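# Remove the arch's curved support without disturbing blocks

## Task

Pull the curved wooden centering out from beneath the arch. The arch must remain upright and no block may shift from its spot. Use as many or as few of the four arms as you like.

## Robot and tools

SETUP. Four identical i2rt Big YAM arms, arm1 to arm4. Each has six revolute joints, a two-finger gripper and a wrist camera (arm1_cam_wrist to arm4_cam_wrist). Three fixed room cameras: cam_back, cam_front, cam_top. All poses use one scene frame in metres: origin on the floor, +z up. Each foot (base_link) faces along its own +x, and all four face the middle. arm1 at (+0.650, -0.006, +0.794) faces -x. arm2 at (+0.000, +0.656, +0.746) faces -y. arm3 at (-0.649, +0.006, +0.801) faces +x. arm4 at (-0.003, -0.653, +0.754) faces +y. Table tops under the arms are at z=+0.720. Reach is about 1.0 m from the joint1 axis.

HAND FRAME. The hand point sits between the finger pads, about 1 cm behind the tips. Fingers point along hand +z and open and close along hand y. With joints 1 and 6 at 0 and the hand level and forward, the wrist camera sits on top and looks at the fingertips. hand_target is where the hand would be at the joint targets now held. Printed hand positions can be off, more so at long reach, and the hand often settles a centimetre or more from its goal.

JOINTS. All values are absolute, in rad, except gripper_m in m (± is the tolerance for done).
- joint1_rad: -2.879..2.879 ±0.045. Yaw about the foot, positive counter-clockwise from above; 0 points along the foot's +x.
- joint2_rad: 0..3.141 ±0.14. Shoulder; 0 has the upper arm back and near level, and increasing lifts it up then forward.
- joint3_rad: 0..3.019 ±0.09. Elbow; 0 is folded, and increasing opens it.
- joint4_rad: -1.692..1.57 ±0.055. Hand pitch, positive tips the fingers up.
- joint5_rad: -1.57..1.57 ±0.03. Sideways hand swing, positive toward the arm's right.
- joint6_rad: -2.094..2.094 ±0.035. Roll, positive clockwise seen from behind the hand.
- gripper_m: 0..0.093 ±0.003. Fingertip gap; each finger pad pushes roughly 50-64 N at most.

MOVE. Arguments are arm1..arm4 (each optional) plus cameras. An arm you omit gets nothing new but may keep pushing toward old targets. Inside one arm's object:
- joints: a dict of absolute joint targets by name.
- min_time_s (0.1..8, with joints): the shortest duration, in seconds, for each of that arm's joint motions.
- target: one list of 7 numbers [x, y, z, qw, qx, qy, qz], an absolute hand pose in the scene frame. The hand travels straight from its hand_target to it. When target is present, joints may contain only gripper_m.
- speed: top path speed in m/s, 0.002..0.5, default 0.25. It is allowed only with target, and rotation is capped at twice this value in rad/s.
All hand paths in one call finish together, paced by the slowest. A path lasts 0.5..10 s and is cut off at 10 s; no action exceeds 15 s. Each control step clips the commanded pose to 100 mm and 20 degrees from the measured hand, then runs damped IK, favouring position. Hands lag, drift and can overshoot speed near full stretch. Paths do not avoid objects or other arms, and joint moves can swing wide. Unknown keys make a call invalid. Out-of-range values cause a refusal, and a refusal or a stop skips the rest of that reply's move, wait and finished_scene calls. cameras: a list of names or ["all"]; [] means none. If omitted, an empty move returns all cameras and any other move returns none.

RESULTS. The move line gives each commanded arm as done or its worst status. A robot under "as last shown" was not commanded and its lines repeat old values. Other lines: joint_positions; Joint velocities in rad/s (gripper in m/s), which read "within noise" when the arm is still; joint torques in N m, which include gravity, have offsets, and whose 3rd and 4th values wrap at ±28; joint_status; hand_status; on_its_own, where "held at" is a target, not a reading. The pictures line gives image order, and an image may be slightly older than the state. An empty move returns full state and the scene number.
Status words:
- off_target: the joint stopped short and may still push.
- time_out: the joint holds a nearby target and keeps pushing; to relieve it, send its reported position.
- "joint command not followed" / "pose unreachable": the self- or arm-collision check blocked the motion, and the arm may keep retrying. A gripper command in the same call still runs.
- not_followed: a withheld pose dropped at the end of the action.
- limit_stop_at_motor_heat: resend the target after cooling.
A target very close to the current reading may not move a joint.

GRIPPER. Gripping a rigid part at full force, the reading can be up to 0.005 narrower (or 0.002 wider) than the part. Closed on nothing it reads 0.000..0.003. In free air it reads a little wide. About 0.005 below the first-contact reading the pads press at full force. To release, command well above the reading.

WAIT: seconds 0..10, plus optional cameras; nothing new is commanded. ZOOM_IMAGE: camera and region [x0, y0, x1, y1] in pixels, with the origin at the top-left, at most 504x504. It works only on a camera in the latest images. FINISHED_SCENE: scene (integer, the current scene's number). It cannot be undone, so make no calls after it in that reply. The goal must hold with the robots gone.

CAMERAS. Wrist cameras are fisheye, 672x504. Room cameras are pinhole with radial distortion, 672x504. Intrinsics K and T_world_to_cam (scene to camera, OpenCV convention) are supplied. They carry small errors, and wrist camera poses come from joint readings.

CAUTIONS. Arms do not stop on contact and can push hard. Never let grippers close on another arm's fingers. Avoid hard robot-robot contact, since the collision check allows fingers, housings and cameras to meet. Don't knock blocks off the work area, drop parts, slam into things or let the arch fall. Loose objects may get brief outside nudges. Holding loads, stretching out or pushing at unreachable goals heats motors. A MOTOR HOT line warns at 85 °C, and at 100 °C the arm goes limp for 30-60 s, sometimes without any warning. The scene keeps running while you think, with arms holding their last commands.

Each tool is called after "Request:" as a command line: name --argument value for each argument, lists and objects as JSON in quotes; but a table of rows of numbers goes row by row, as --pt "numbers of a row", without its own name.

## Session

Request:
move

Scene clock: 0.00 s.
Joint torques (N m): no reading
Motor temperatures (°C): arm1=[38 34 37 30 33 32 34] | arm2=[37 32 31 34 36 30 31] | arm3=[30 39 35 33 32 33 37] | arm4=[33 33 32 36 36 28 38]
Heat: arm1: hottest joint1_rad 38 °C; arm2: hottest joint1_rad 37 °C; arm3: hottest joint2_rad 39 °C; arm4: hottest gripper 38 °C.
Joint velocities: within noise
arm1.joint_positions: joint1_rad=-0.338 joint2_rad=+0.579 joint3_rad=+1.357 joint4_rad=-1.551 joint5_rad=-0.092 joint6_rad=+0.681 gripper_m=+0.09396
arm1.joint_status: not commanded
arm1.hand: x=+0.4682 y=+0.0429 z=+1.2854 quat_wxyz=(+0.101, +0.807, -0.442, -0.380) (m; scene frame)
arm1.hand_target: x=+0.4697 y=+0.0423 z=+1.2939 quat_wxyz=(+0.102, +0.803, -0.439, -0.390) (m; scene frame)
arm1.hand_status: not commanded
arm2.joint_positions: joint1_rad=-0.491 joint2_rad=+0.571 joint3_rad=+1.396 joint4_rad=-1.145 joint5_rad=+0.158 joint6_rad=+0.378 gripper_m=+0.09396
arm2.joint_status: not commanded
arm2.hand: x=-0.1424 y=+0.4717 z=+1.3418 quat_wxyz=(-0.330, -0.780, -0.216, +0.486) (m; scene frame)
arm2.hand_target: x=-0.1404 y=+0.4751 z=+1.3501 quat_wxyz=(-0.336, -0.774, -0.213, +0.492) (m; scene frame)
arm2.hand_status: not commanded
arm3.joint_positions: joint1_rad=-0.617 joint2_rad=+0.648 joint3_rad=+1.424 joint4_rad=-1.441 joint5_rad=-0.053 joint6_rad=+0.679 gripper_m=+0.09396
arm3.joint_status: not commanded
arm3.hand: x=-0.4492 y=-0.1083 z=+1.3285 quat_wxyz=(-0.435, -0.518, -0.735, -0.041) (m; scene frame)
arm3.hand_target: x=-0.4509 y=-0.1071 z=+1.3401 quat_wxyz=(-0.447, -0.514, -0.731, -0.042) (m; scene frame)
arm3.hand_status: not commanded
arm4.joint_positions: joint1_rad=-0.377 joint2_rad=+0.615 joint3_rad=+1.493 joint4_rad=-1.274 joint5_rad=+0.157 joint6_rad=-0.616 gripper_m=+0.09396
arm4.joint_status: not commanded
arm4.hand: x=+0.0978 y=-0.4603 z=+1.3602 quat_wxyz=(-0.554, +0.623, -0.545, -0.090) (m; scene frame)
arm4.hand_target: x=+0.0963 y=-0.4637 z=+1.3683 quat_wxyz=(-0.562, +0.618, -0.542, -0.093) (m; scene frame)
arm4.hand_status: not commanded
pictures: arm1_cam_wrist, arm2_cam_wrist, arm3_cam_wrist, arm4_cam_wrist, cam_back, cam_front, cam_top

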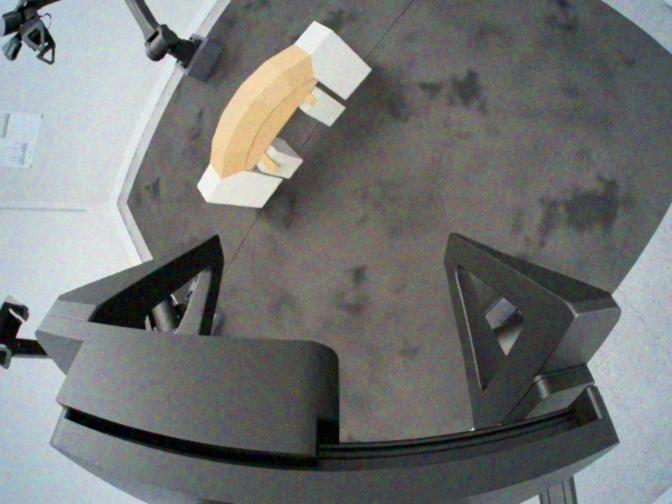

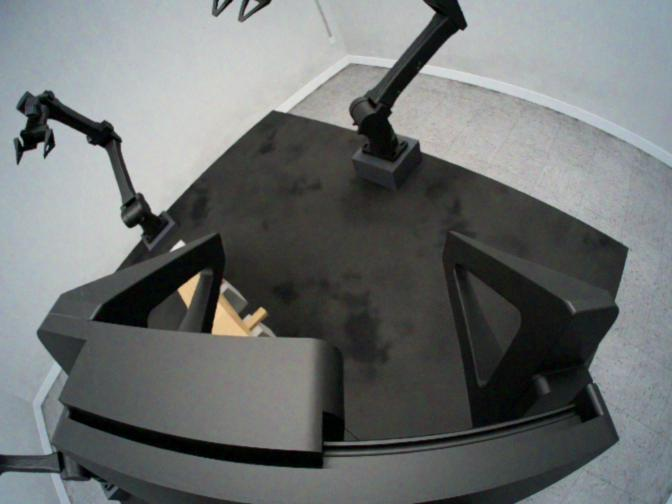

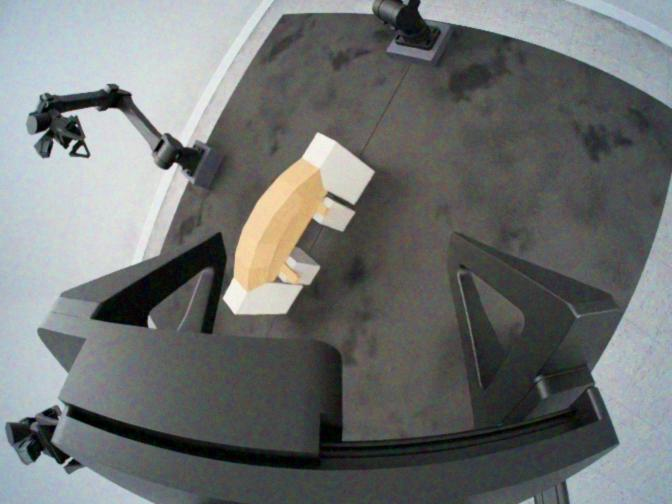

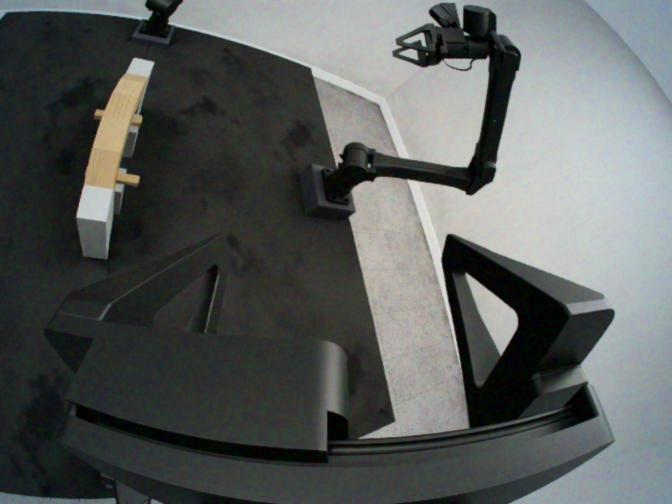

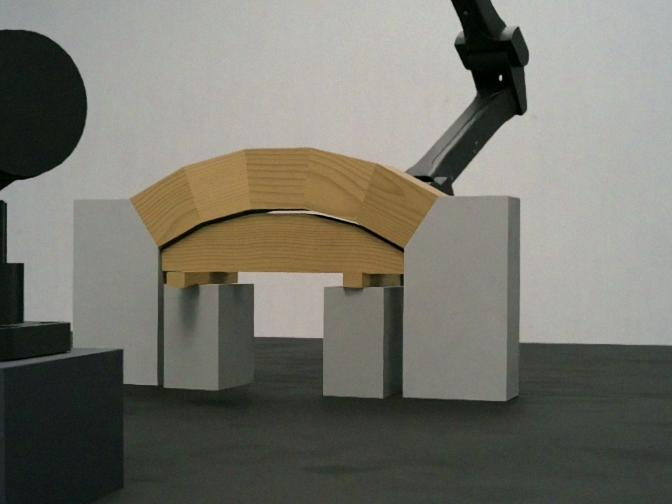

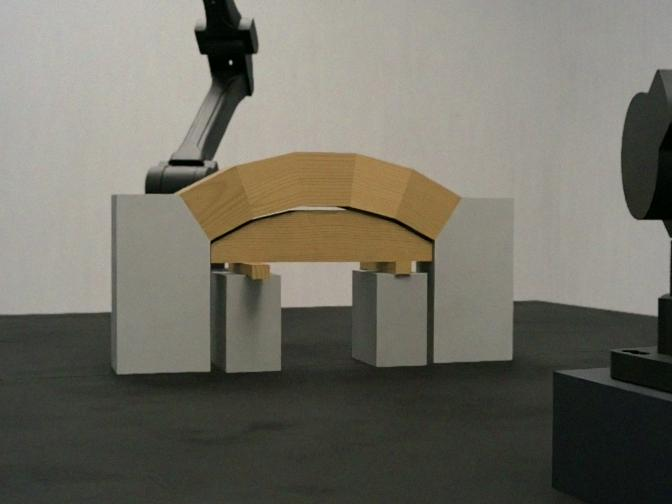

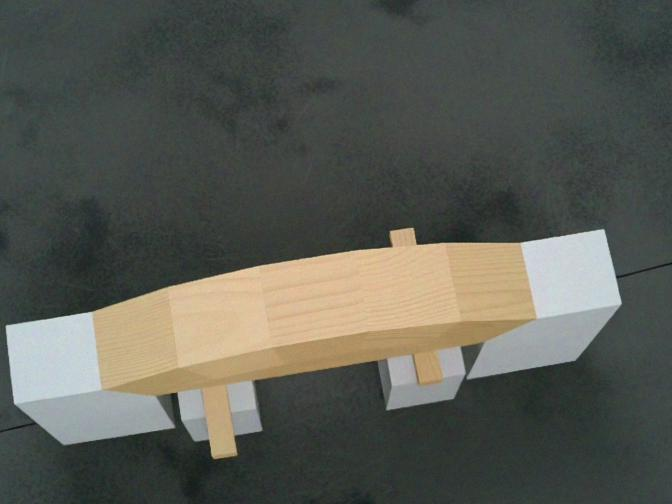

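Request:
zoom_image --camera "cam_back" --region '[130, 180, 450, 420]'

Request:
zoom_image --camera "cam_front" --region '[190, 180, 450, 380]'

Request:
zoom_image --camera "cam_top" --region '[90, 200, 540, 480]'

Scaled by 1.575 from the camera's 672x504 image, which has a finer 960x720 frame.

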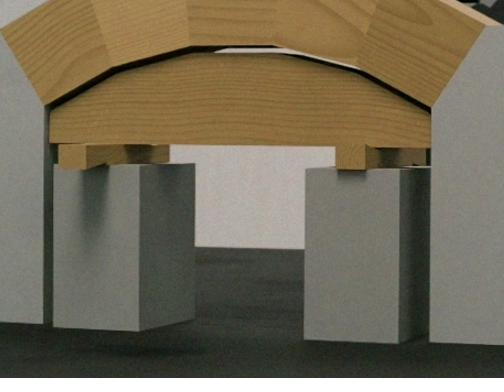

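Scaled by 1.938 from the camera's 672x504 image, which has a finer 960x720 frame.

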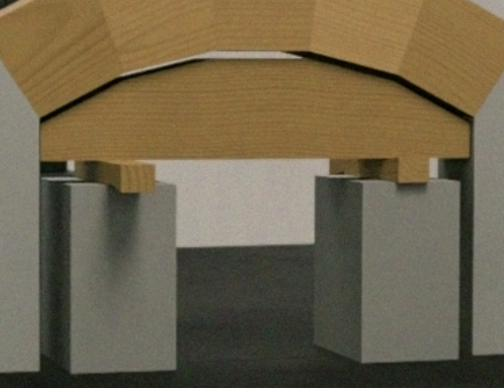

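Scaled by 1.120 from the camera's 672x504 image, which has a finer 960x720 frame.

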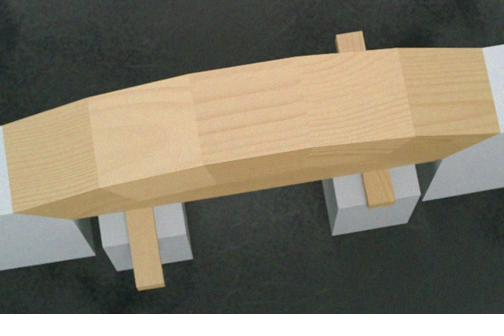

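Request:
move --arm3 '{"target": [-0.27, 0.02, 0.87, 0.7071, 0, 0.7071, 0], "speed": 0.2}' --arm1 '{"target": [0.31, -0.02, 0.87, 0, -0.7071, 0, 0.7071], "speed": 0.2}' --cameras '["arm1_cam_wrist", "arm3_cam_wrist"]'

Scene clock: 9.73 s.
Joint torques (N m): arm1=[-0.38 2.67 9.83 1.7 0.16 0] | arm2=[1.08 3.78 9.48 2.44 0.11 -0.02] | arm3=[-0.32 -5.83 1.58 2.33 -0.07 0] | arm4=[-1.26 4.48 8.2 2.35 0.02 0.04]
Motor temperatures (°C): arm1=[38 34 38 30 33 32 34] | arm2=[36 32 32 34 36 29 31] | arm3=[30 39 38 33 32 33 37] | arm4=[33 33 33 36 36 28 38]
Heat: arm1: hottest joint1_rad 38 °C; arm2: hottest joint1_rad 36 °C; arm3: hottest joint2_rad 39 °C; arm4: hottest gripper 38 °C.
move: arm1 not_followed; arm3 off_target
Joint velocities: within noise
arm1.joint_positions: joint1_rad=+0.148 joint2_rad=+0.264 joint3_rad=+0.063 joint4_rad=-0.018 joint5_rad=+0.229 joint6_rad=+0.265 gripper_m=+0.09396
arm1.joint_status: not commanded
arm1.on_its_own: joint1_rad is held at +0.148, not at its first target -0.338; joint2_rad is held at +0.250, not at its first target +0.578; joint3_rad is held at +0.084, not at its first target +1.374; joint4_rad is held at -0.034, not at its first target -1.547; joint5_rad is held at +0.232, not at its first target -0.092; joint6_rad is held at +0.276, not at its first target +0.681
arm1.hand: x=+0.3624 y=-0.0029 z=+0.9613 quat_wxyz=(+0.029, +0.767, -0.124, -0.629) (m; scene frame)
arm1.hand_target: x=+0.3614 y=-0.0026 z=+0.9741 quat_wxyz=(+0.033, +0.760, -0.129, -0.636) (m; scene frame)
arm1.hand_status: not_followed (0.107 m and 18.4 deg from the pose sent, 0.449 m and 65.9 deg at the start; pose on its path clipped on 27 of 115 steps; a joint's target at an end of its range on 41 of 115 steps)
arm2, arm4: as last shown
arm3.joint_positions: joint1_rad=+0.035 joint2_rad=+1.788 joint3_rad=+0.112 joint4_rad=+1.535 joint5_rad=+0.080 joint6_rad=+0.028 gripper_m=+0.09396
arm3.joint_status: not commanded
arm3.hand: x=-0.2740 y=+0.0193 z=+0.8689 quat_wxyz=(-0.653, -0.007, -0.758, +0.000) (m; scene frame)
arm3.hand_target: x=-0.2697 y=+0.0200 z=+0.8708 quat_wxyz=(-0.659, -0.002, -0.752, +0.002) (m; scene frame)
arm3.hand_status: off_target (0.004 m and 8.5 deg from the pose sent, 0.509 m and 68.3 deg at the start; a joint's target at an end of its range on 23 of 121 steps)
pictures: arm1_cam_wrist, arm3_cam_wrist
pose unreachable (arm1 arm): on one or more control steps of this call this arm could not follow its commanded pose, so it was not sent that pose on those steps. On the call's last step it was still not sent that pose. It may still have moved: this result reports where it is.
cause: moving toward the commanded pose would bring two parts of the arm too close to each other (its shoulder (the part past joint 1) and its forearm (the part past joint 3), 31 mm apart when it was first held).
camera_calibration:
arm1_cam_wrist: T_world_to_cam=[[0.166628, 0.966096, -0.197217, 0.130902], [0.708311, -0.256423, -0.657679, 0.377906], [-0.685952, -0.0301031, -0.727024, 1.07511], [0, 0, 0, 1]] pos_world=[0.44799, 0.00280434, 1.05599]
arm3_cam_wrist: T_world_to_cam=[[0.00286315, -0.99986, -0.0164985, 0.0352957], [-0.719973, 0.00938885, -0.693939, 0.407381], [0.693997, 0.0138653, -0.719845, 0.943193], [0, 0, 0, 1]] pos_world=[-0.361371, 0.0183883, 0.962232]

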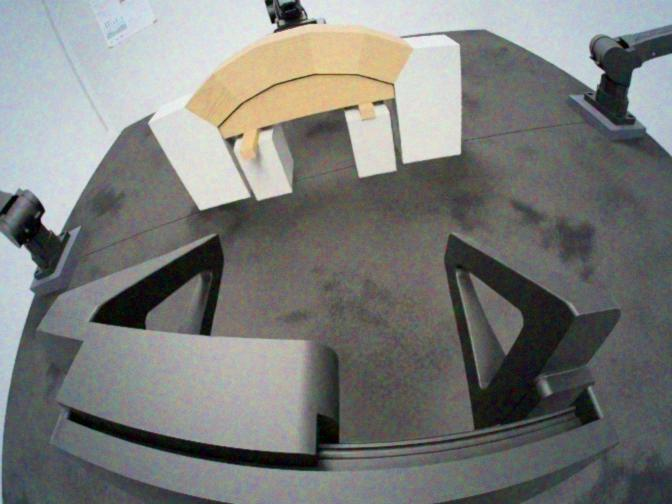

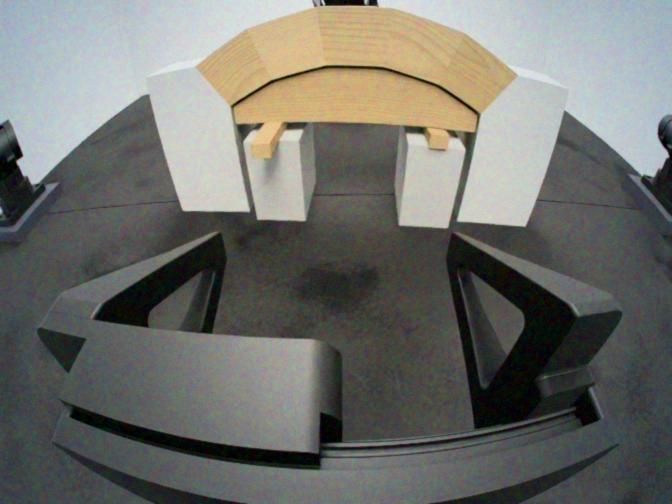

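Request:
zoom_image --camera "arm3_cam_wrist" --region '[220, 50, 500, 230]'

Request:
zoom_image --camera "arm1_cam_wrist" --region '[180, 50, 430, 210]'

Scaled by 1.800 from the camera's 672x504 image, which has a finer 960x720 frame.

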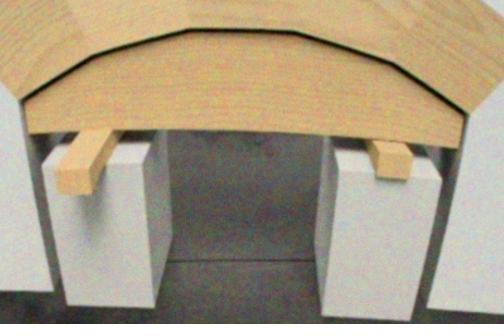

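Scaled by 2.016 from the camera's 672x504 image, which has a finer 960x720 frame.

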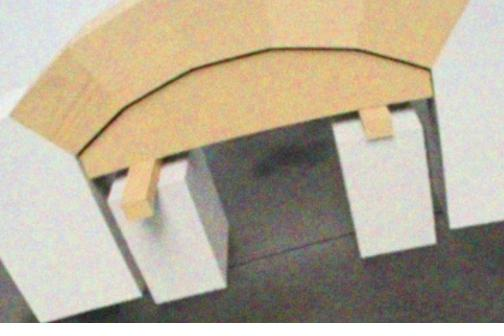

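Request:
move --arm3 '{"target": [-0.15, 0.02, 0.85, 0.7071, 0, 0.7071, 0], "speed": 0.15}' --arm1 '{"joints": {"joint1_rad": 0.03, "joint2_rad": 1.2, "joint3_rad": 0.3, "joint4_rad": 0.65, "joint5_rad": 0, "joint6_rad": 0}, "min_time_s": 4}' --cameras '["arm3_cam_wrist", "cam_top", "cam_front", "cam_back", "arm1_cam_wrist"]'

Scene clock: 16.57 s.
Joint torques (N m): arm1=[-1.61 -2.32 8.66 3.62 -0.13 -0.19] | arm2=[1.14 3.72 9.51 2.44 0.1 -0.02] | arm3=[-1.14 -10.11 2.99 2.3 -0.02 -0.03] | arm4=[-1.32 4.54 8.31 2.29 0.05 0.09]
Motor temperatures (°C): arm1=[38 33 39 30 32 32 34] | arm2=[36 32 33 34 35 29 30] | arm3=[30 39 37 33 32 33 37] | arm4=[33 33 33 36 36 28 38]
Heat: arm1: hottest joint3_rad 39 °C; arm2: hottest joint1_rad 36 °C; arm3: hottest joint2_rad 39 °C; arm4: hottest gripper 38 °C.
move: arm1 done; arm3 off_target
Joint velocities: within noise
arm1.joint_positions: joint1_rad=+0.045 joint2_rad=+1.183 joint3_rad=+0.256 joint4_rad=+0.625 joint5_rad=+0.003 joint6_rad=+0.011 gripper_m=+0.09396
arm1.joint_status: all done
arm1.hand: x=+0.2435 y=-0.0145 z=+0.9233 quat_wxyz=(+0.004, +0.804, +0.005, -0.594) (m; scene frame)
arm1.hand_target: x=+0.2253 y=-0.0089 z=+0.9433 quat_wxyz=(-0.002, +0.789, +0.005, -0.615) (m; scene frame)
arm1.hand_status: not commanded
arm2, arm4: as last shown
arm3.joint_positions: joint1_rad=+0.016 joint2_rad=+2.013 joint3_rad=+0.446 joint4_rad=+1.535 joint5_rad=+0.048 joint6_rad=+0.018 gripper_m=+0.09396
arm3.joint_status: not commanded
arm3.hand: x=-0.1546 y=+0.0243 z=+0.8508 quat_wxyz=(-0.693, -0.001, -0.721, -0.005) (m; scene frame)
arm3.hand_target: x=-0.1500 y=+0.0200 z=+0.8502 quat_wxyz=(-0.699, +0.000, -0.715, +0.000) (m; scene frame)
arm3.hand_status: off_target (0.006 m and 2.4 deg from the pose sent, 0.125 m and 8.6 deg at the start; a joint's target at an end of its range on 71 of 72 steps)
pictures: arm1_cam_wrist, arm3_cam_wrist, cam_back, cam_front, cam_top
camera_calibration:
arm1_cam_wrist: T_world_to_cam=[[-0.000737107, 0.999993, 0.00368478, 0.0100632], [0.794152, 0.00282468, -0.607712, 0.370986], [-0.607718, 0.00247833, -0.794149, 1.009], [0, 0, 0, 1]] pos_world=[0.318575, -0.0136117, 1.02671]
arm3_cam_wrist: T_world_to_cam=[[0.0194514, -0.999699, -0.0149237, 0.04091], [-0.640299, -0.000991745, -0.768125, 0.556429], [0.76788, 0.0244967, -0.640125, 0.790577], [0, 0, 0, 1]] pos_world=[-0.251583, 0.022083, 0.934086]

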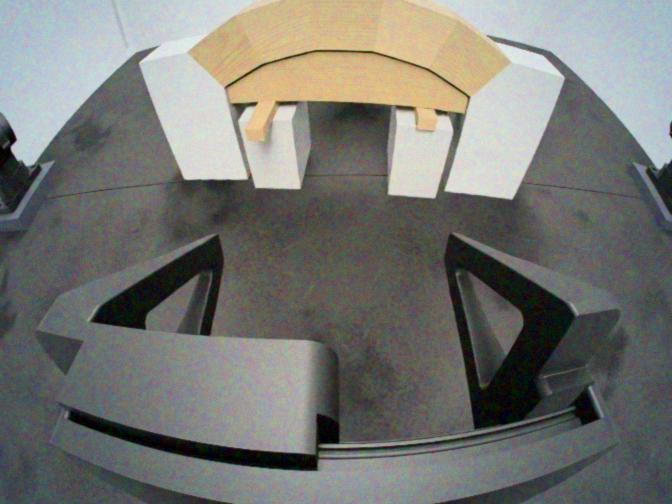

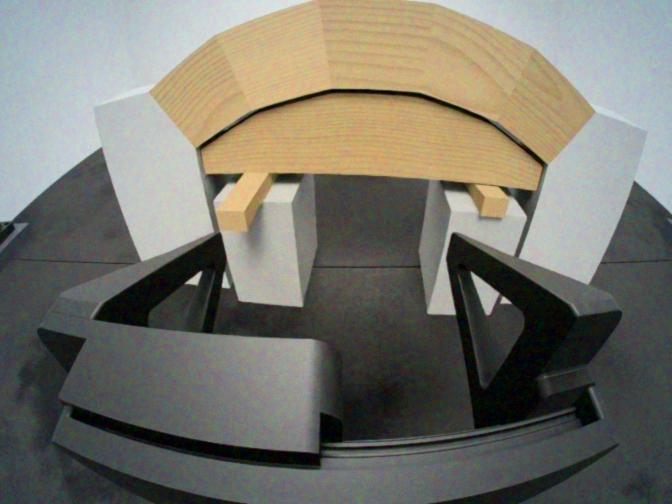

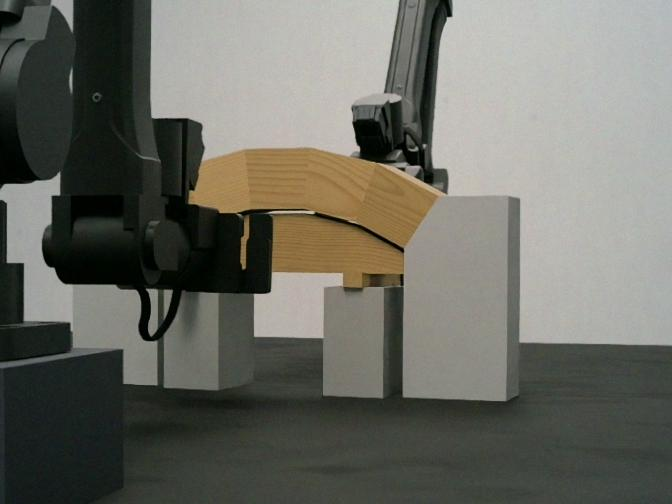

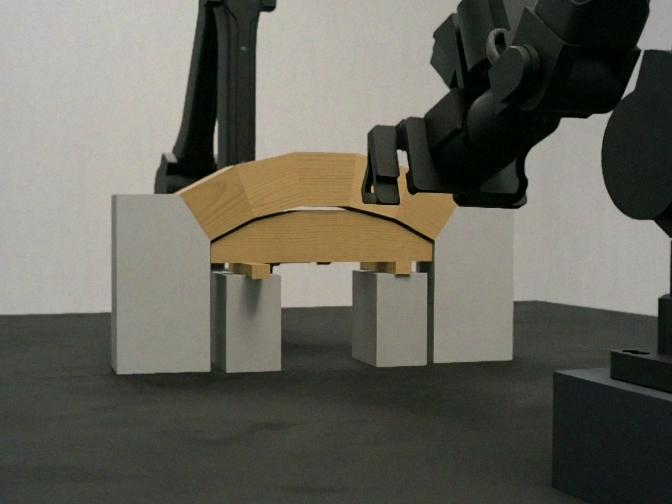

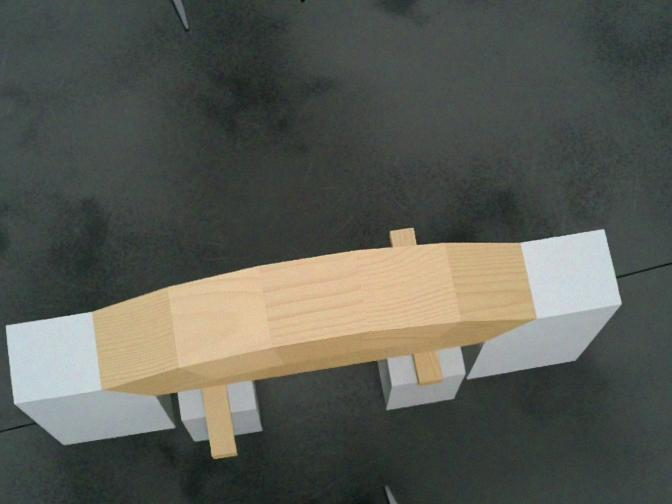

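Request:
move --arm3 '{"target": [-0.081, 0.0003, 0.86, 0.7066, 0.0272, 0.7066, -0.0272], "speed": 0.15}' --arm1 '{"target": [0.125, -0.0155, 0.863, -0.4804, -0.4804, 0.5189, 0.5189], "speed": 0.15}' --cameras '["arm3_cam_wrist", "cam_top", "cam_front", "cam_back", "arm1_cam_wrist"]'

Scene clock: 24.87 s.
Joint torques (N m): arm1=[0.79 -9.23 3.36 3.49 0.12 -0.08] | arm2=[1.26 3.66 9.48 2.45 0.11 -0.02] | arm3=[-1.08 -11.93 5.44 0.96 0.26 -0.03] | arm4=[-1.2 4.37 8.32 2.28 0.05 0.07]
Motor temperatures (°C): arm1=[37 34 39 31 32 31 33] | arm2=[36 32 33 34 35 29 30] | arm3=[30 40 37 33 32 32 37] | arm4=[33 33 34 36 35 28 38]
Heat: arm1: hottest joint3_rad 39 °C; arm2: hottest joint1_rad 36 °C; arm3: hottest joint2_rad 40 °C; arm4: hottest gripper 38 °C.
move: arm1 off_target; arm3 off_target
Joint velocities: within noise
arm1.joint_positions: joint1_rad=+0.074 joint2_rad=+1.965 joint3_rad=+0.505 joint4_rad=+1.437 joint5_rad=+0.138 joint6_rad=+1.569 gripper_m=+0.09396
arm1.joint_status: not commanded
arm1.hand: x=+0.1316 y=-0.0075 z=+0.8649 quat_wxyz=(+0.469, +0.485, -0.523, -0.520) (m; scene frame)
arm1.hand_target: x=+0.1253 y=-0.0155 z=+0.8631 quat_wxyz=(+0.480, +0.481, -0.519, -0.519) (m; scene frame)
arm1.hand_status: off_target (0.011 m and 1.5 deg from the pose sent, 0.133 m and 92.1 deg at the start)
arm2, arm4: as last shown
arm3.joint_positions: joint1_rad=-0.008 joint2_rad=+2.016 joint3_rad=+0.619 joint4_rad=+1.413 joint5_rad=+0.094 joint6_rad=+0.017 gripper_m=+0.09396
arm3.joint_status: not commanded
arm3.hand: x=-0.0889 y=+0.0067 z=+0.8672 quat_wxyz=(-0.710, -0.026, -0.704, +0.018) (m; scene frame)
arm3.hand_target: x=-0.0814 y=+0.0003 z=+0.8602 quat_wxyz=(-0.707, -0.027, -0.707, +0.027) (m; scene frame)
arm3.hand_status: off_target (0.012 m and 1.1 deg from the pose sent, 0.078 m and 5.3 deg at the start)
pictures: arm1_cam_wrist, arm3_cam_wrist, cam_back, cam_front, cam_top
camera_calibration:
arm1_cam_wrist: T_world_to_cam=[[0.0331552, 0.0108797, -0.999391, 0.858959], [0.505634, -0.862717, 0.00738276, -0.0762492], [-0.862111, -0.50557, -0.0341047, 0.266903], [0, 0, 0, 1]] pos_world=[0.240175, 0.0598116, 0.868101]
arm3_cam_wrist: T_world_to_cam=[[-0.0489102, -0.998675, -0.0160002, 0.0170737], [-0.601223, 0.0422295, -0.797965, 0.640211], [0.797583, -0.029409, -0.602491, 0.721361], [0, 0, 0, 1]] pos_world=[-0.189601, 0.0112298, 0.945752]

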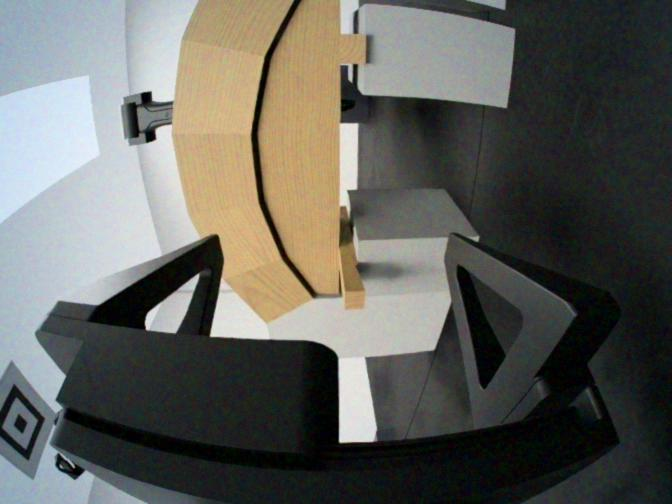

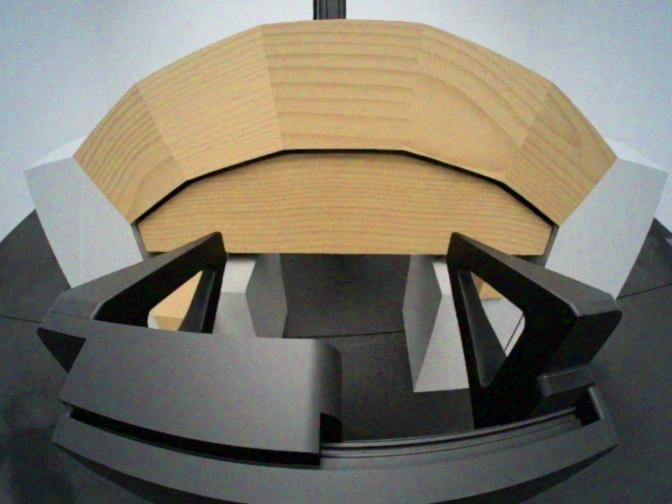

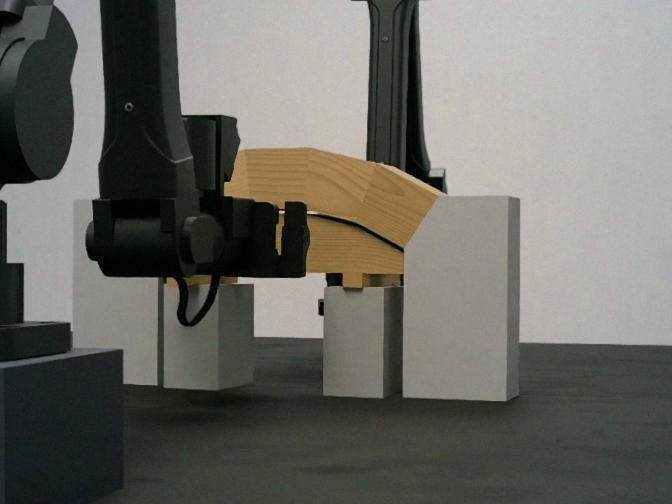

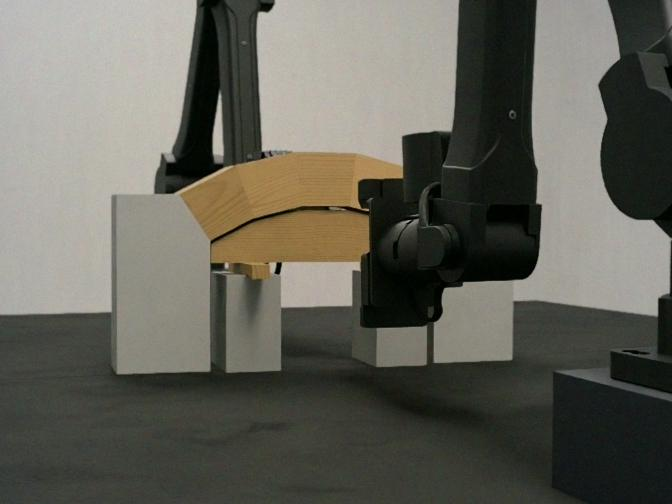

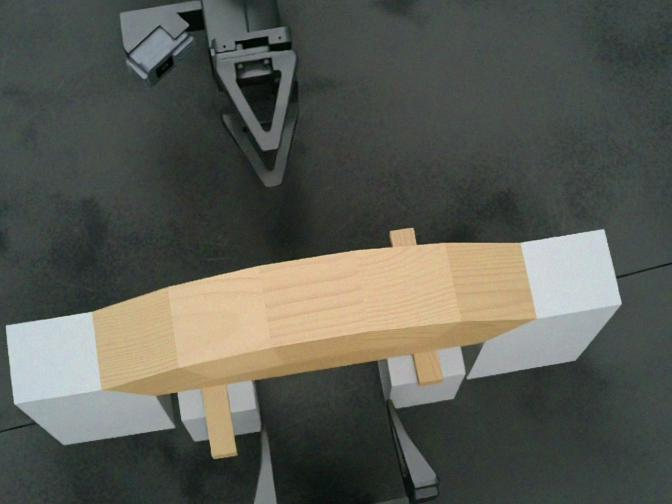

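Request:
zoom_image --camera "cam_top" --region '[200, 340, 480, 504]'

Request:
zoom_image --camera "arm3_cam_wrist" --region '[120, 130, 570, 340]'

Request:
zoom_image --camera "arm1_cam_wrist" --region '[160, 0, 500, 320]'

Scaled by 1.800 from the camera's 672x504 image, which has a finer 960x720 frame.

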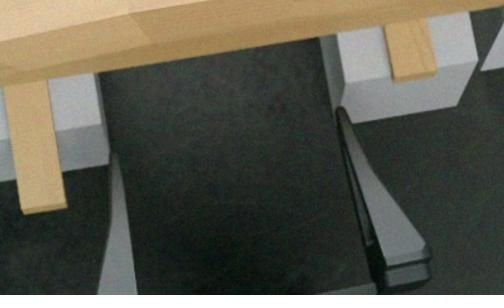

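Scaled by 1.120 from the camera's 672x504 image, which has a finer 960x720 frame.

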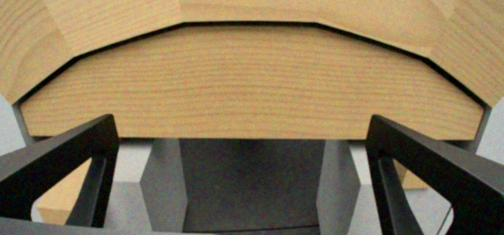

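Scaled by 1.482 from the camera's 672x504 image, which has a finer 960x720 frame.

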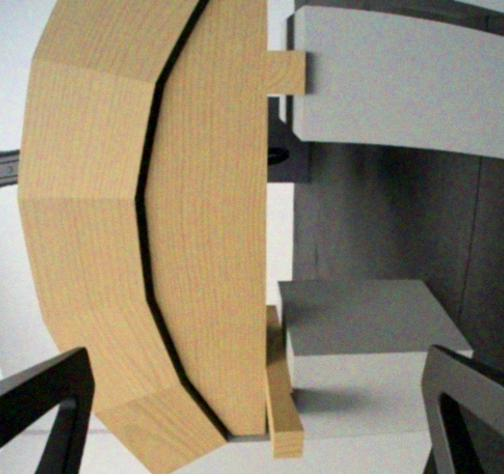

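Request:
move --arm3 '{"target": [-0.045, -0.0024, 0.858, 0.7066, 0.0272, 0.7066, -0.0272], "speed": 0.05}' --arm1 '{"target": [0.125, -0.033, 0.890, -0.4804, -0.4804, 0.5189, 0.5189], "speed": 0.1}' --cameras '["arm3_cam_wrist", "cam_top", "cam_front", "arm1_cam_wrist"]'

Scene clock: 28.60 s.
Joint torques (N m): arm1=[0.67 -12.4 3.15 1.63 0.12 -0.09] | arm2=[1.08 3.78 9.46 2.51 0.08 -0.01] | arm3=[-1.08 -12.81 6.38 0.98 -0.02 -0.03] | arm4=[-1.32 5.01 8.4 2.24 0.03 0.1]
Motor temperatures (°C): arm1=[37 34 39 31 32 31 33] | arm2=[36 32 34 34 35 29 30] | arm3=[30 40 37 33 32 32 37] | arm4=[33 33 34 36 35 28 37]
Heat: arm1: hottest joint3_rad 39 °C; arm2: hottest joint1_rad 36 °C; arm3: hottest joint2_rad 40 °C; arm4: hottest gripper 37 °C.
move: arm1 off_target; arm3 off_target
Joint velocities: within noise
arm1.joint_positions: joint1_rad=+0.123 joint2_rad=+1.901 joint3_rad=+0.505 joint4_rad=+1.381 joint5_rad=+0.186 joint6_rad=+1.570 gripper_m=+0.09396
arm1.joint_status: not commanded
arm1.hand: x=+0.1298 y=-0.0251 z=+0.8828 quat_wxyz=(+0.472, +0.483, -0.521, -0.522) (m; scene frame)
arm1.hand_target: x=+0.1252 y=-0.0329 z=+0.8900 quat_wxyz=(+0.480, +0.480, -0.519, -0.519) (m; scene frame)
arm1.hand_status: off_target (0.012 m and 1.1 deg from the pose sent, 0.036 m and 1.5 deg at the start)
arm2, arm4: as last shown
arm3.joint_positions: joint1_rad=-0.016 joint2_rad=+2.047 joint3_rad=+0.718 joint4_rad=+1.343 joint5_rad=+0.092 joint6_rad=+0.017 gripper_m=+0.09396
arm3.joint_status: not commanded
arm3.hand: x=-0.0539 y=+0.0033 z=+0.8648 quat_wxyz=(-0.709, -0.028, -0.704, +0.021) (m; scene frame)
arm3.hand_target: x=-0.0455 y=-0.0024 z=+0.8582 quat_wxyz=(-0.707, -0.027, -0.707, +0.027) (m; scene frame)
arm3.hand_status: off_target (0.013 m and 0.8 deg from the pose sent, 0.046 m and 1.1 deg at the start)
pictures: arm1_cam_wrist, arm3_cam_wrist, cam_front, cam_top
camera_calibration:
arm1_cam_wrist: T_world_to_cam=[[0.0250157, 0.0105131, -0.999632, 0.878345], [0.506353, -0.862319, 0.00360245, -0.0874046], [-0.861964, -0.506256, -0.0268949, 0.250701], [0, 0, 0, 1]] pos_world=[0.23838, 0.042314, 0.885079]
arm3_cam_wrist: T_world_to_cam=[[-0.0554364, -0.998339, -0.0156696, 0.0146417], [-0.60272, 0.0459718, -0.796627, 0.658152], [0.796025, -0.0347178, -0.604267, 0.693439], [0, 0, 0, 1]] pos_world=[-0.154502, 0.0084356, 0.943555]

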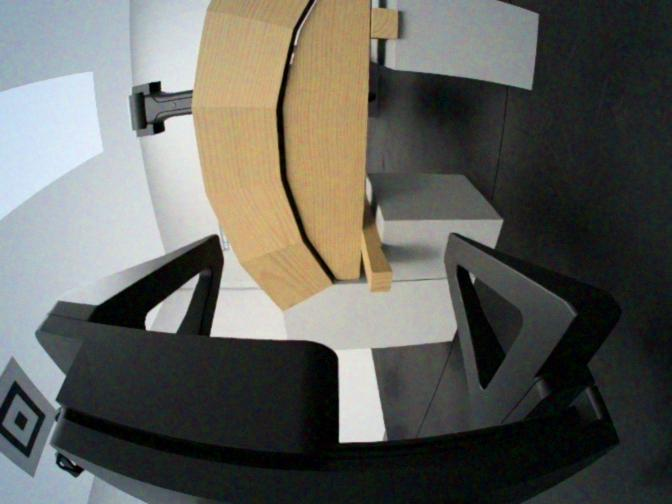

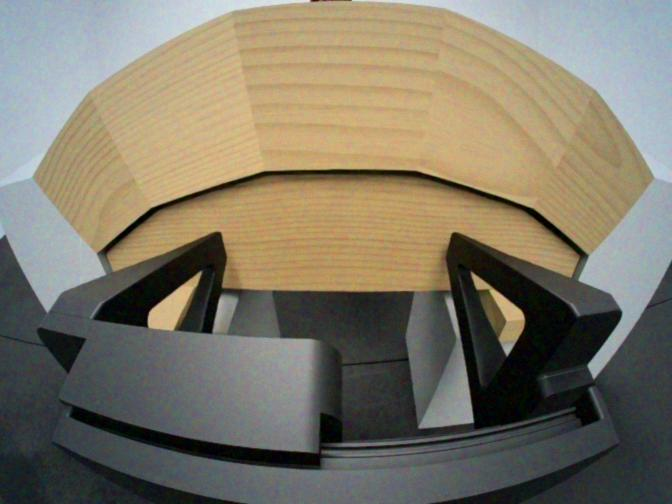

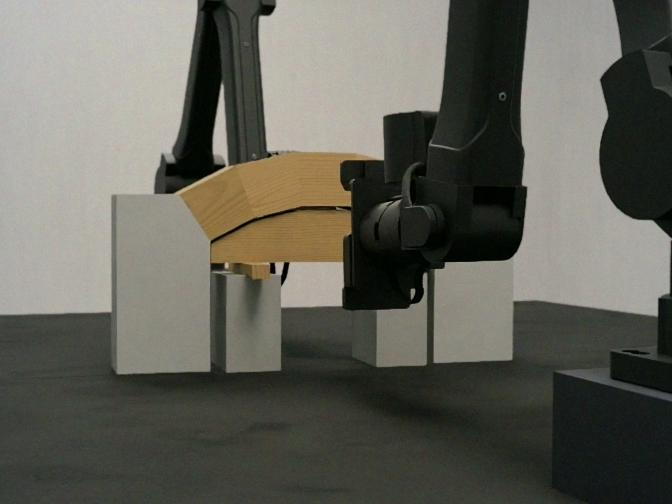

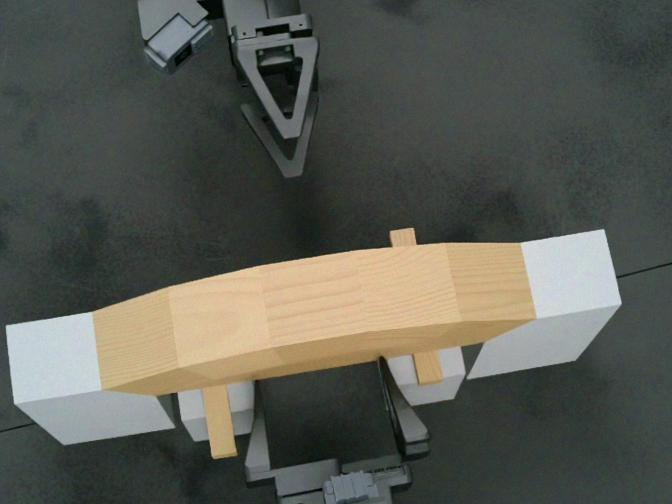

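Request:
move --arm3 '{"target": [-0.028, -0.0036, 0.858, 0.7066, 0.0272, 0.7066, -0.0272], "speed": 0.05}' --arm1 '{"target": [0.120, -0.035, 0.898, -0.4804, -0.4804, 0.5189, 0.5189], "speed": 0.1}' --cameras '["arm3_cam_wrist", "cam_top", "arm1_cam_wrist"]'

Scene clock: 29.90 s.
Joint torques (N m): arm1=[0.73 -12.28 4.08 1.61 0.12 -0.09] | arm2=[1.03 3.78 9.59 2.5 0.1 -0.01] | arm3=[-1.14 -13.27 7.19 0.88 0 -0.03] | arm4=[-1.08 4.42 8.24 2.29 0.08 0.08]
Motor temperatures (°C): arm1=[37 34 39 31 32 31 33] | arm2=[36 32 34 34 35 29 30] | arm3=[30 40 37 33 32 32 37] | arm4=[33 33 34 36 35 28 37]
Heat: arm1: hottest joint3_rad 39 °C; arm2: hottest joint1_rad 36 °C; arm3: hottest joint2_rad 40 °C; arm4: hottest gripper 37 °C.
move: arm1 off_target; arm3 off_target
Joint velocities: within noise
arm1.joint_positions: joint1_rad=+0.126 joint2_rad=+1.875 joint3_rad=+0.505 joint4_rad=+1.343 joint5_rad=+0.190 joint6_rad=+1.570 gripper_m=+0.09396
arm1.joint_status: not commanded
arm1.hand: x=+0.1290 y=-0.0263 z=+0.8863 quat_wxyz=(+0.468, +0.486, -0.524, -0.519) (m; scene frame)
arm1.hand_target: x=+0.1204 y=-0.0350 z=+0.8982 quat_wxyz=(+0.481, +0.480, -0.519, -0.519) (m; scene frame)
arm1.hand_status: off_target (0.017 m and 1.7 deg from the pose sent, 0.021 m and 1.1 deg at the start)
arm2, arm4: as last shown
arm3.joint_positions: joint1_rad=-0.019 joint2_rad=+2.059 joint3_rad=+0.761 joint4_rad=+1.309 joint5_rad=+0.089 joint6_rad=+0.017 gripper_m=+0.09396
arm3.joint_status: not commanded
arm3.hand: x=-0.0389 y=+0.0023 z=+0.8639 quat_wxyz=(-0.708, -0.028, -0.705, +0.021) (m; scene frame)
arm3.hand_target: x=-0.0286 y=-0.0037 z=+0.8582 quat_wxyz=(-0.707, -0.027, -0.707, +0.027) (m; scene frame)
arm3.hand_status: off_target (0.014 m and 0.8 deg from the pose sent, 0.028 m and 0.8 deg at the start)
pictures: arm1_cam_wrist, arm3_cam_wrist, cam_top
camera_calibration:
arm1_cam_wrist: T_world_to_cam=[[0.0374789, 0.0118222, -0.999227, 0.879937], [0.505848, -0.862578, 0.00876777, -0.0926031], [-0.861808, -0.505785, -0.0383087, 0.259581], [0, 0, 0, 1]] pos_world=[0.237573, 0.0410118, 0.890013]
arm3_cam_wrist: T_world_to_cam=[[-0.0550611, -0.998364, -0.0154341, 0.0144128], [-0.605158, 0.0456623, -0.794795, 0.66488], [0.794199, -0.0344222, -0.606682, 0.682881], [0, 0, 0, 1]] pos_world=[-0.139192, 0.00753547, 0.942957]

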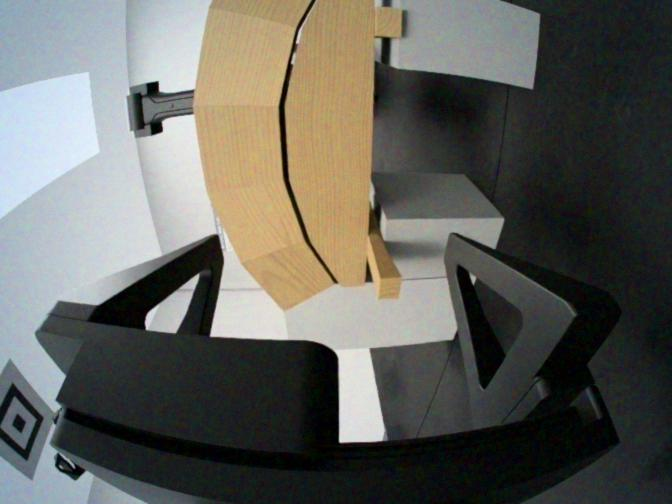

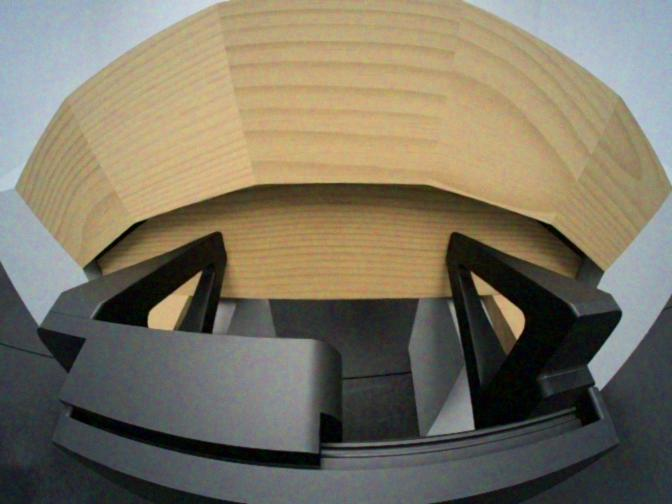

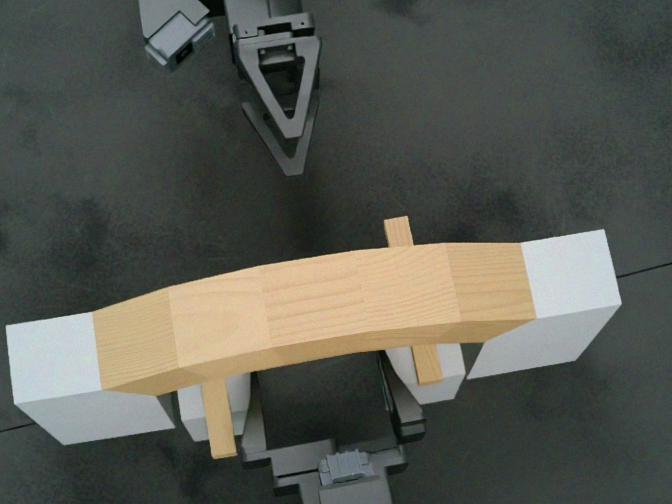

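Request:
zoom_image --camera "arm1_cam_wrist" --region '[260, 0, 500, 320]'

Request:
zoom_image --camera "arm3_cam_wrist" --region '[60, 160, 620, 400]'

Request:
zoom_image --camera "cam_top" --region '[180, 200, 480, 460]'

Scaled by 1.575 from the camera's 672x504 image, which has a finer 960x720 frame.

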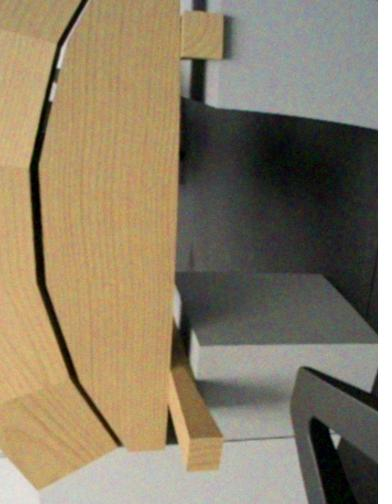

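Region (60, 160, 620, 400) is 560x240 pixels. A region can be at most 504 by 504 pixels.

Scaled by 1.680 from the camera's 672x504 image, which has a finer 960x720 frame.

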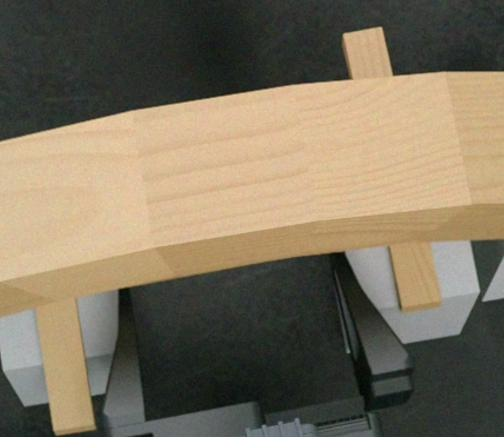

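Request:
move --arm3 '{"target": [-0.006, -0.0053, 0.856, 0.7066, 0.0272, 0.7066, -0.0272], "speed": 0.05}' --cameras '["arm3_cam_wrist", "cam_top", "arm1_cam_wrist", "cam_back"]'

Scene clock: 31.90 s.
Joint torques (N m): arm1=[0.67 -12.28 4.15 1.66 0.13 -0.09] | arm2=[1.08 3.84 9.46 2.44 0.1 -0.02] | arm3=[-1.03 -13.98 7.66 0.92 -0.01 -0.04] | arm4=[-1.14 4.13 8.18 2.45 0.06 0.09]
Motor temperatures (°C): arm1=[37 34 39 31 32 31 33] | arm2=[36 32 34 34 35 29 30] | arm3=[30 40 37 33 32 32 37] | arm4=[33 33 34 36 35 28 37]
Heat: arm1: hottest joint3_rad 39 °C; arm2: hottest joint1_rad 36 °C; arm3: hottest joint2_rad 40 °C; arm4: hottest gripper 37 °C.
move: arm3 off_target
Joint velocities: within noise
arm1, arm2, arm4: as last shown
arm3.joint_positions: joint1_rad=-0.023 joint2_rad=+2.084 joint3_rad=+0.825 joint4_rad=+1.269 joint5_rad=+0.085 joint6_rad=+0.017 gripper_m=+0.09396
arm3.joint_status: not commanded
arm3.hand: x=-0.0171 y=+0.0008 z=+0.8621 quat_wxyz=(-0.708, -0.028, -0.705, +0.021) (m; scene frame)
arm3.hand_target: x=-0.0066 y=-0.0054 z=+0.8562 quat_wxyz=(-0.707, -0.027, -0.707, +0.027) (m; scene frame)
arm3.hand_status: off_target (0.014 m and 0.8 deg from the pose sent, 0.035 m and 0.8 deg at the start)
pictures: arm1_cam_wrist, arm3_cam_wrist, cam_back, cam_top
camera_calibration:
arm1_cam_wrist: T_world_to_cam=[[0.0374789, 0.0118222, -0.999227, 0.879937], [0.505848, -0.862578, 0.00876777, -0.0926031], [-0.861808, -0.505785, -0.0383087, 0.259581], [0, 0, 0, 1]] pos_world=[0.237573, 0.0410118, 0.890013]
arm3_cam_wrist: T_world_to_cam=[[-0.0555115, -0.99834, -0.0153393, 0.0138463], [-0.605463, 0.0458741, -0.79455, 0.676448], [0.793935, -0.0348193, -0.607005, 0.664695], [0, 0, 0, 1]] pos_world=[-0.117391, 0.00593603, 0.941157]

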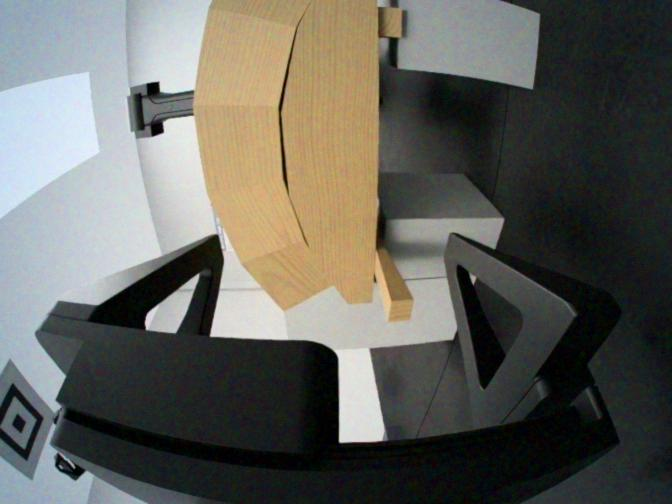

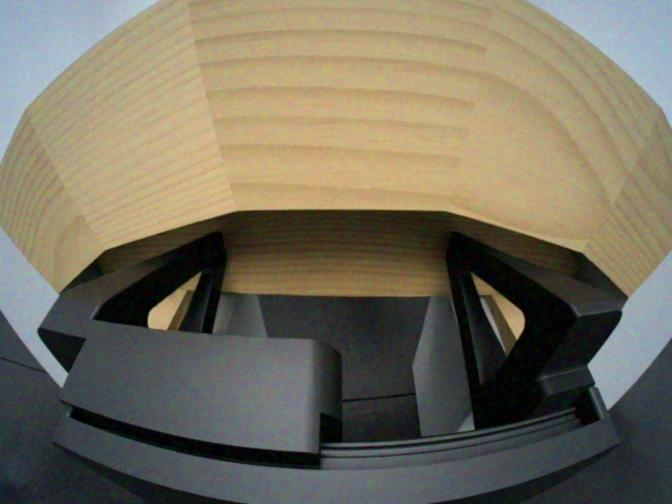

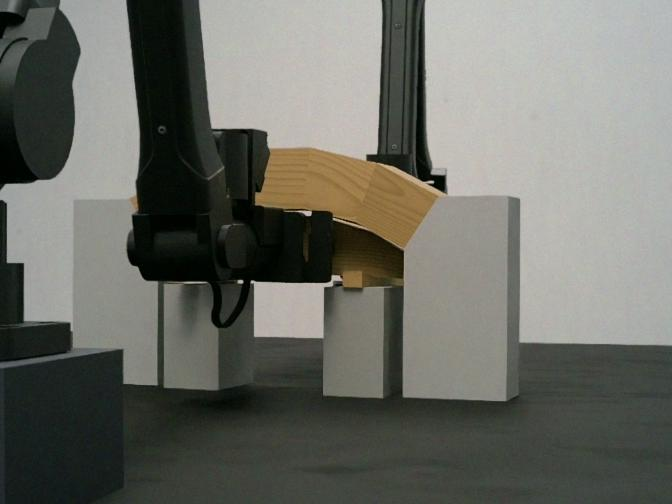

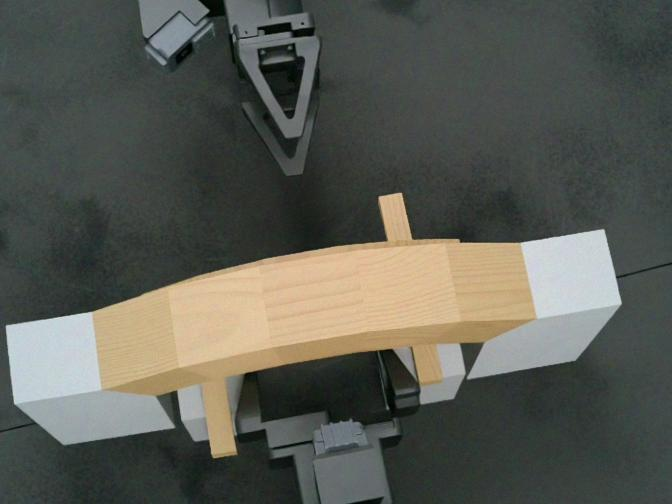

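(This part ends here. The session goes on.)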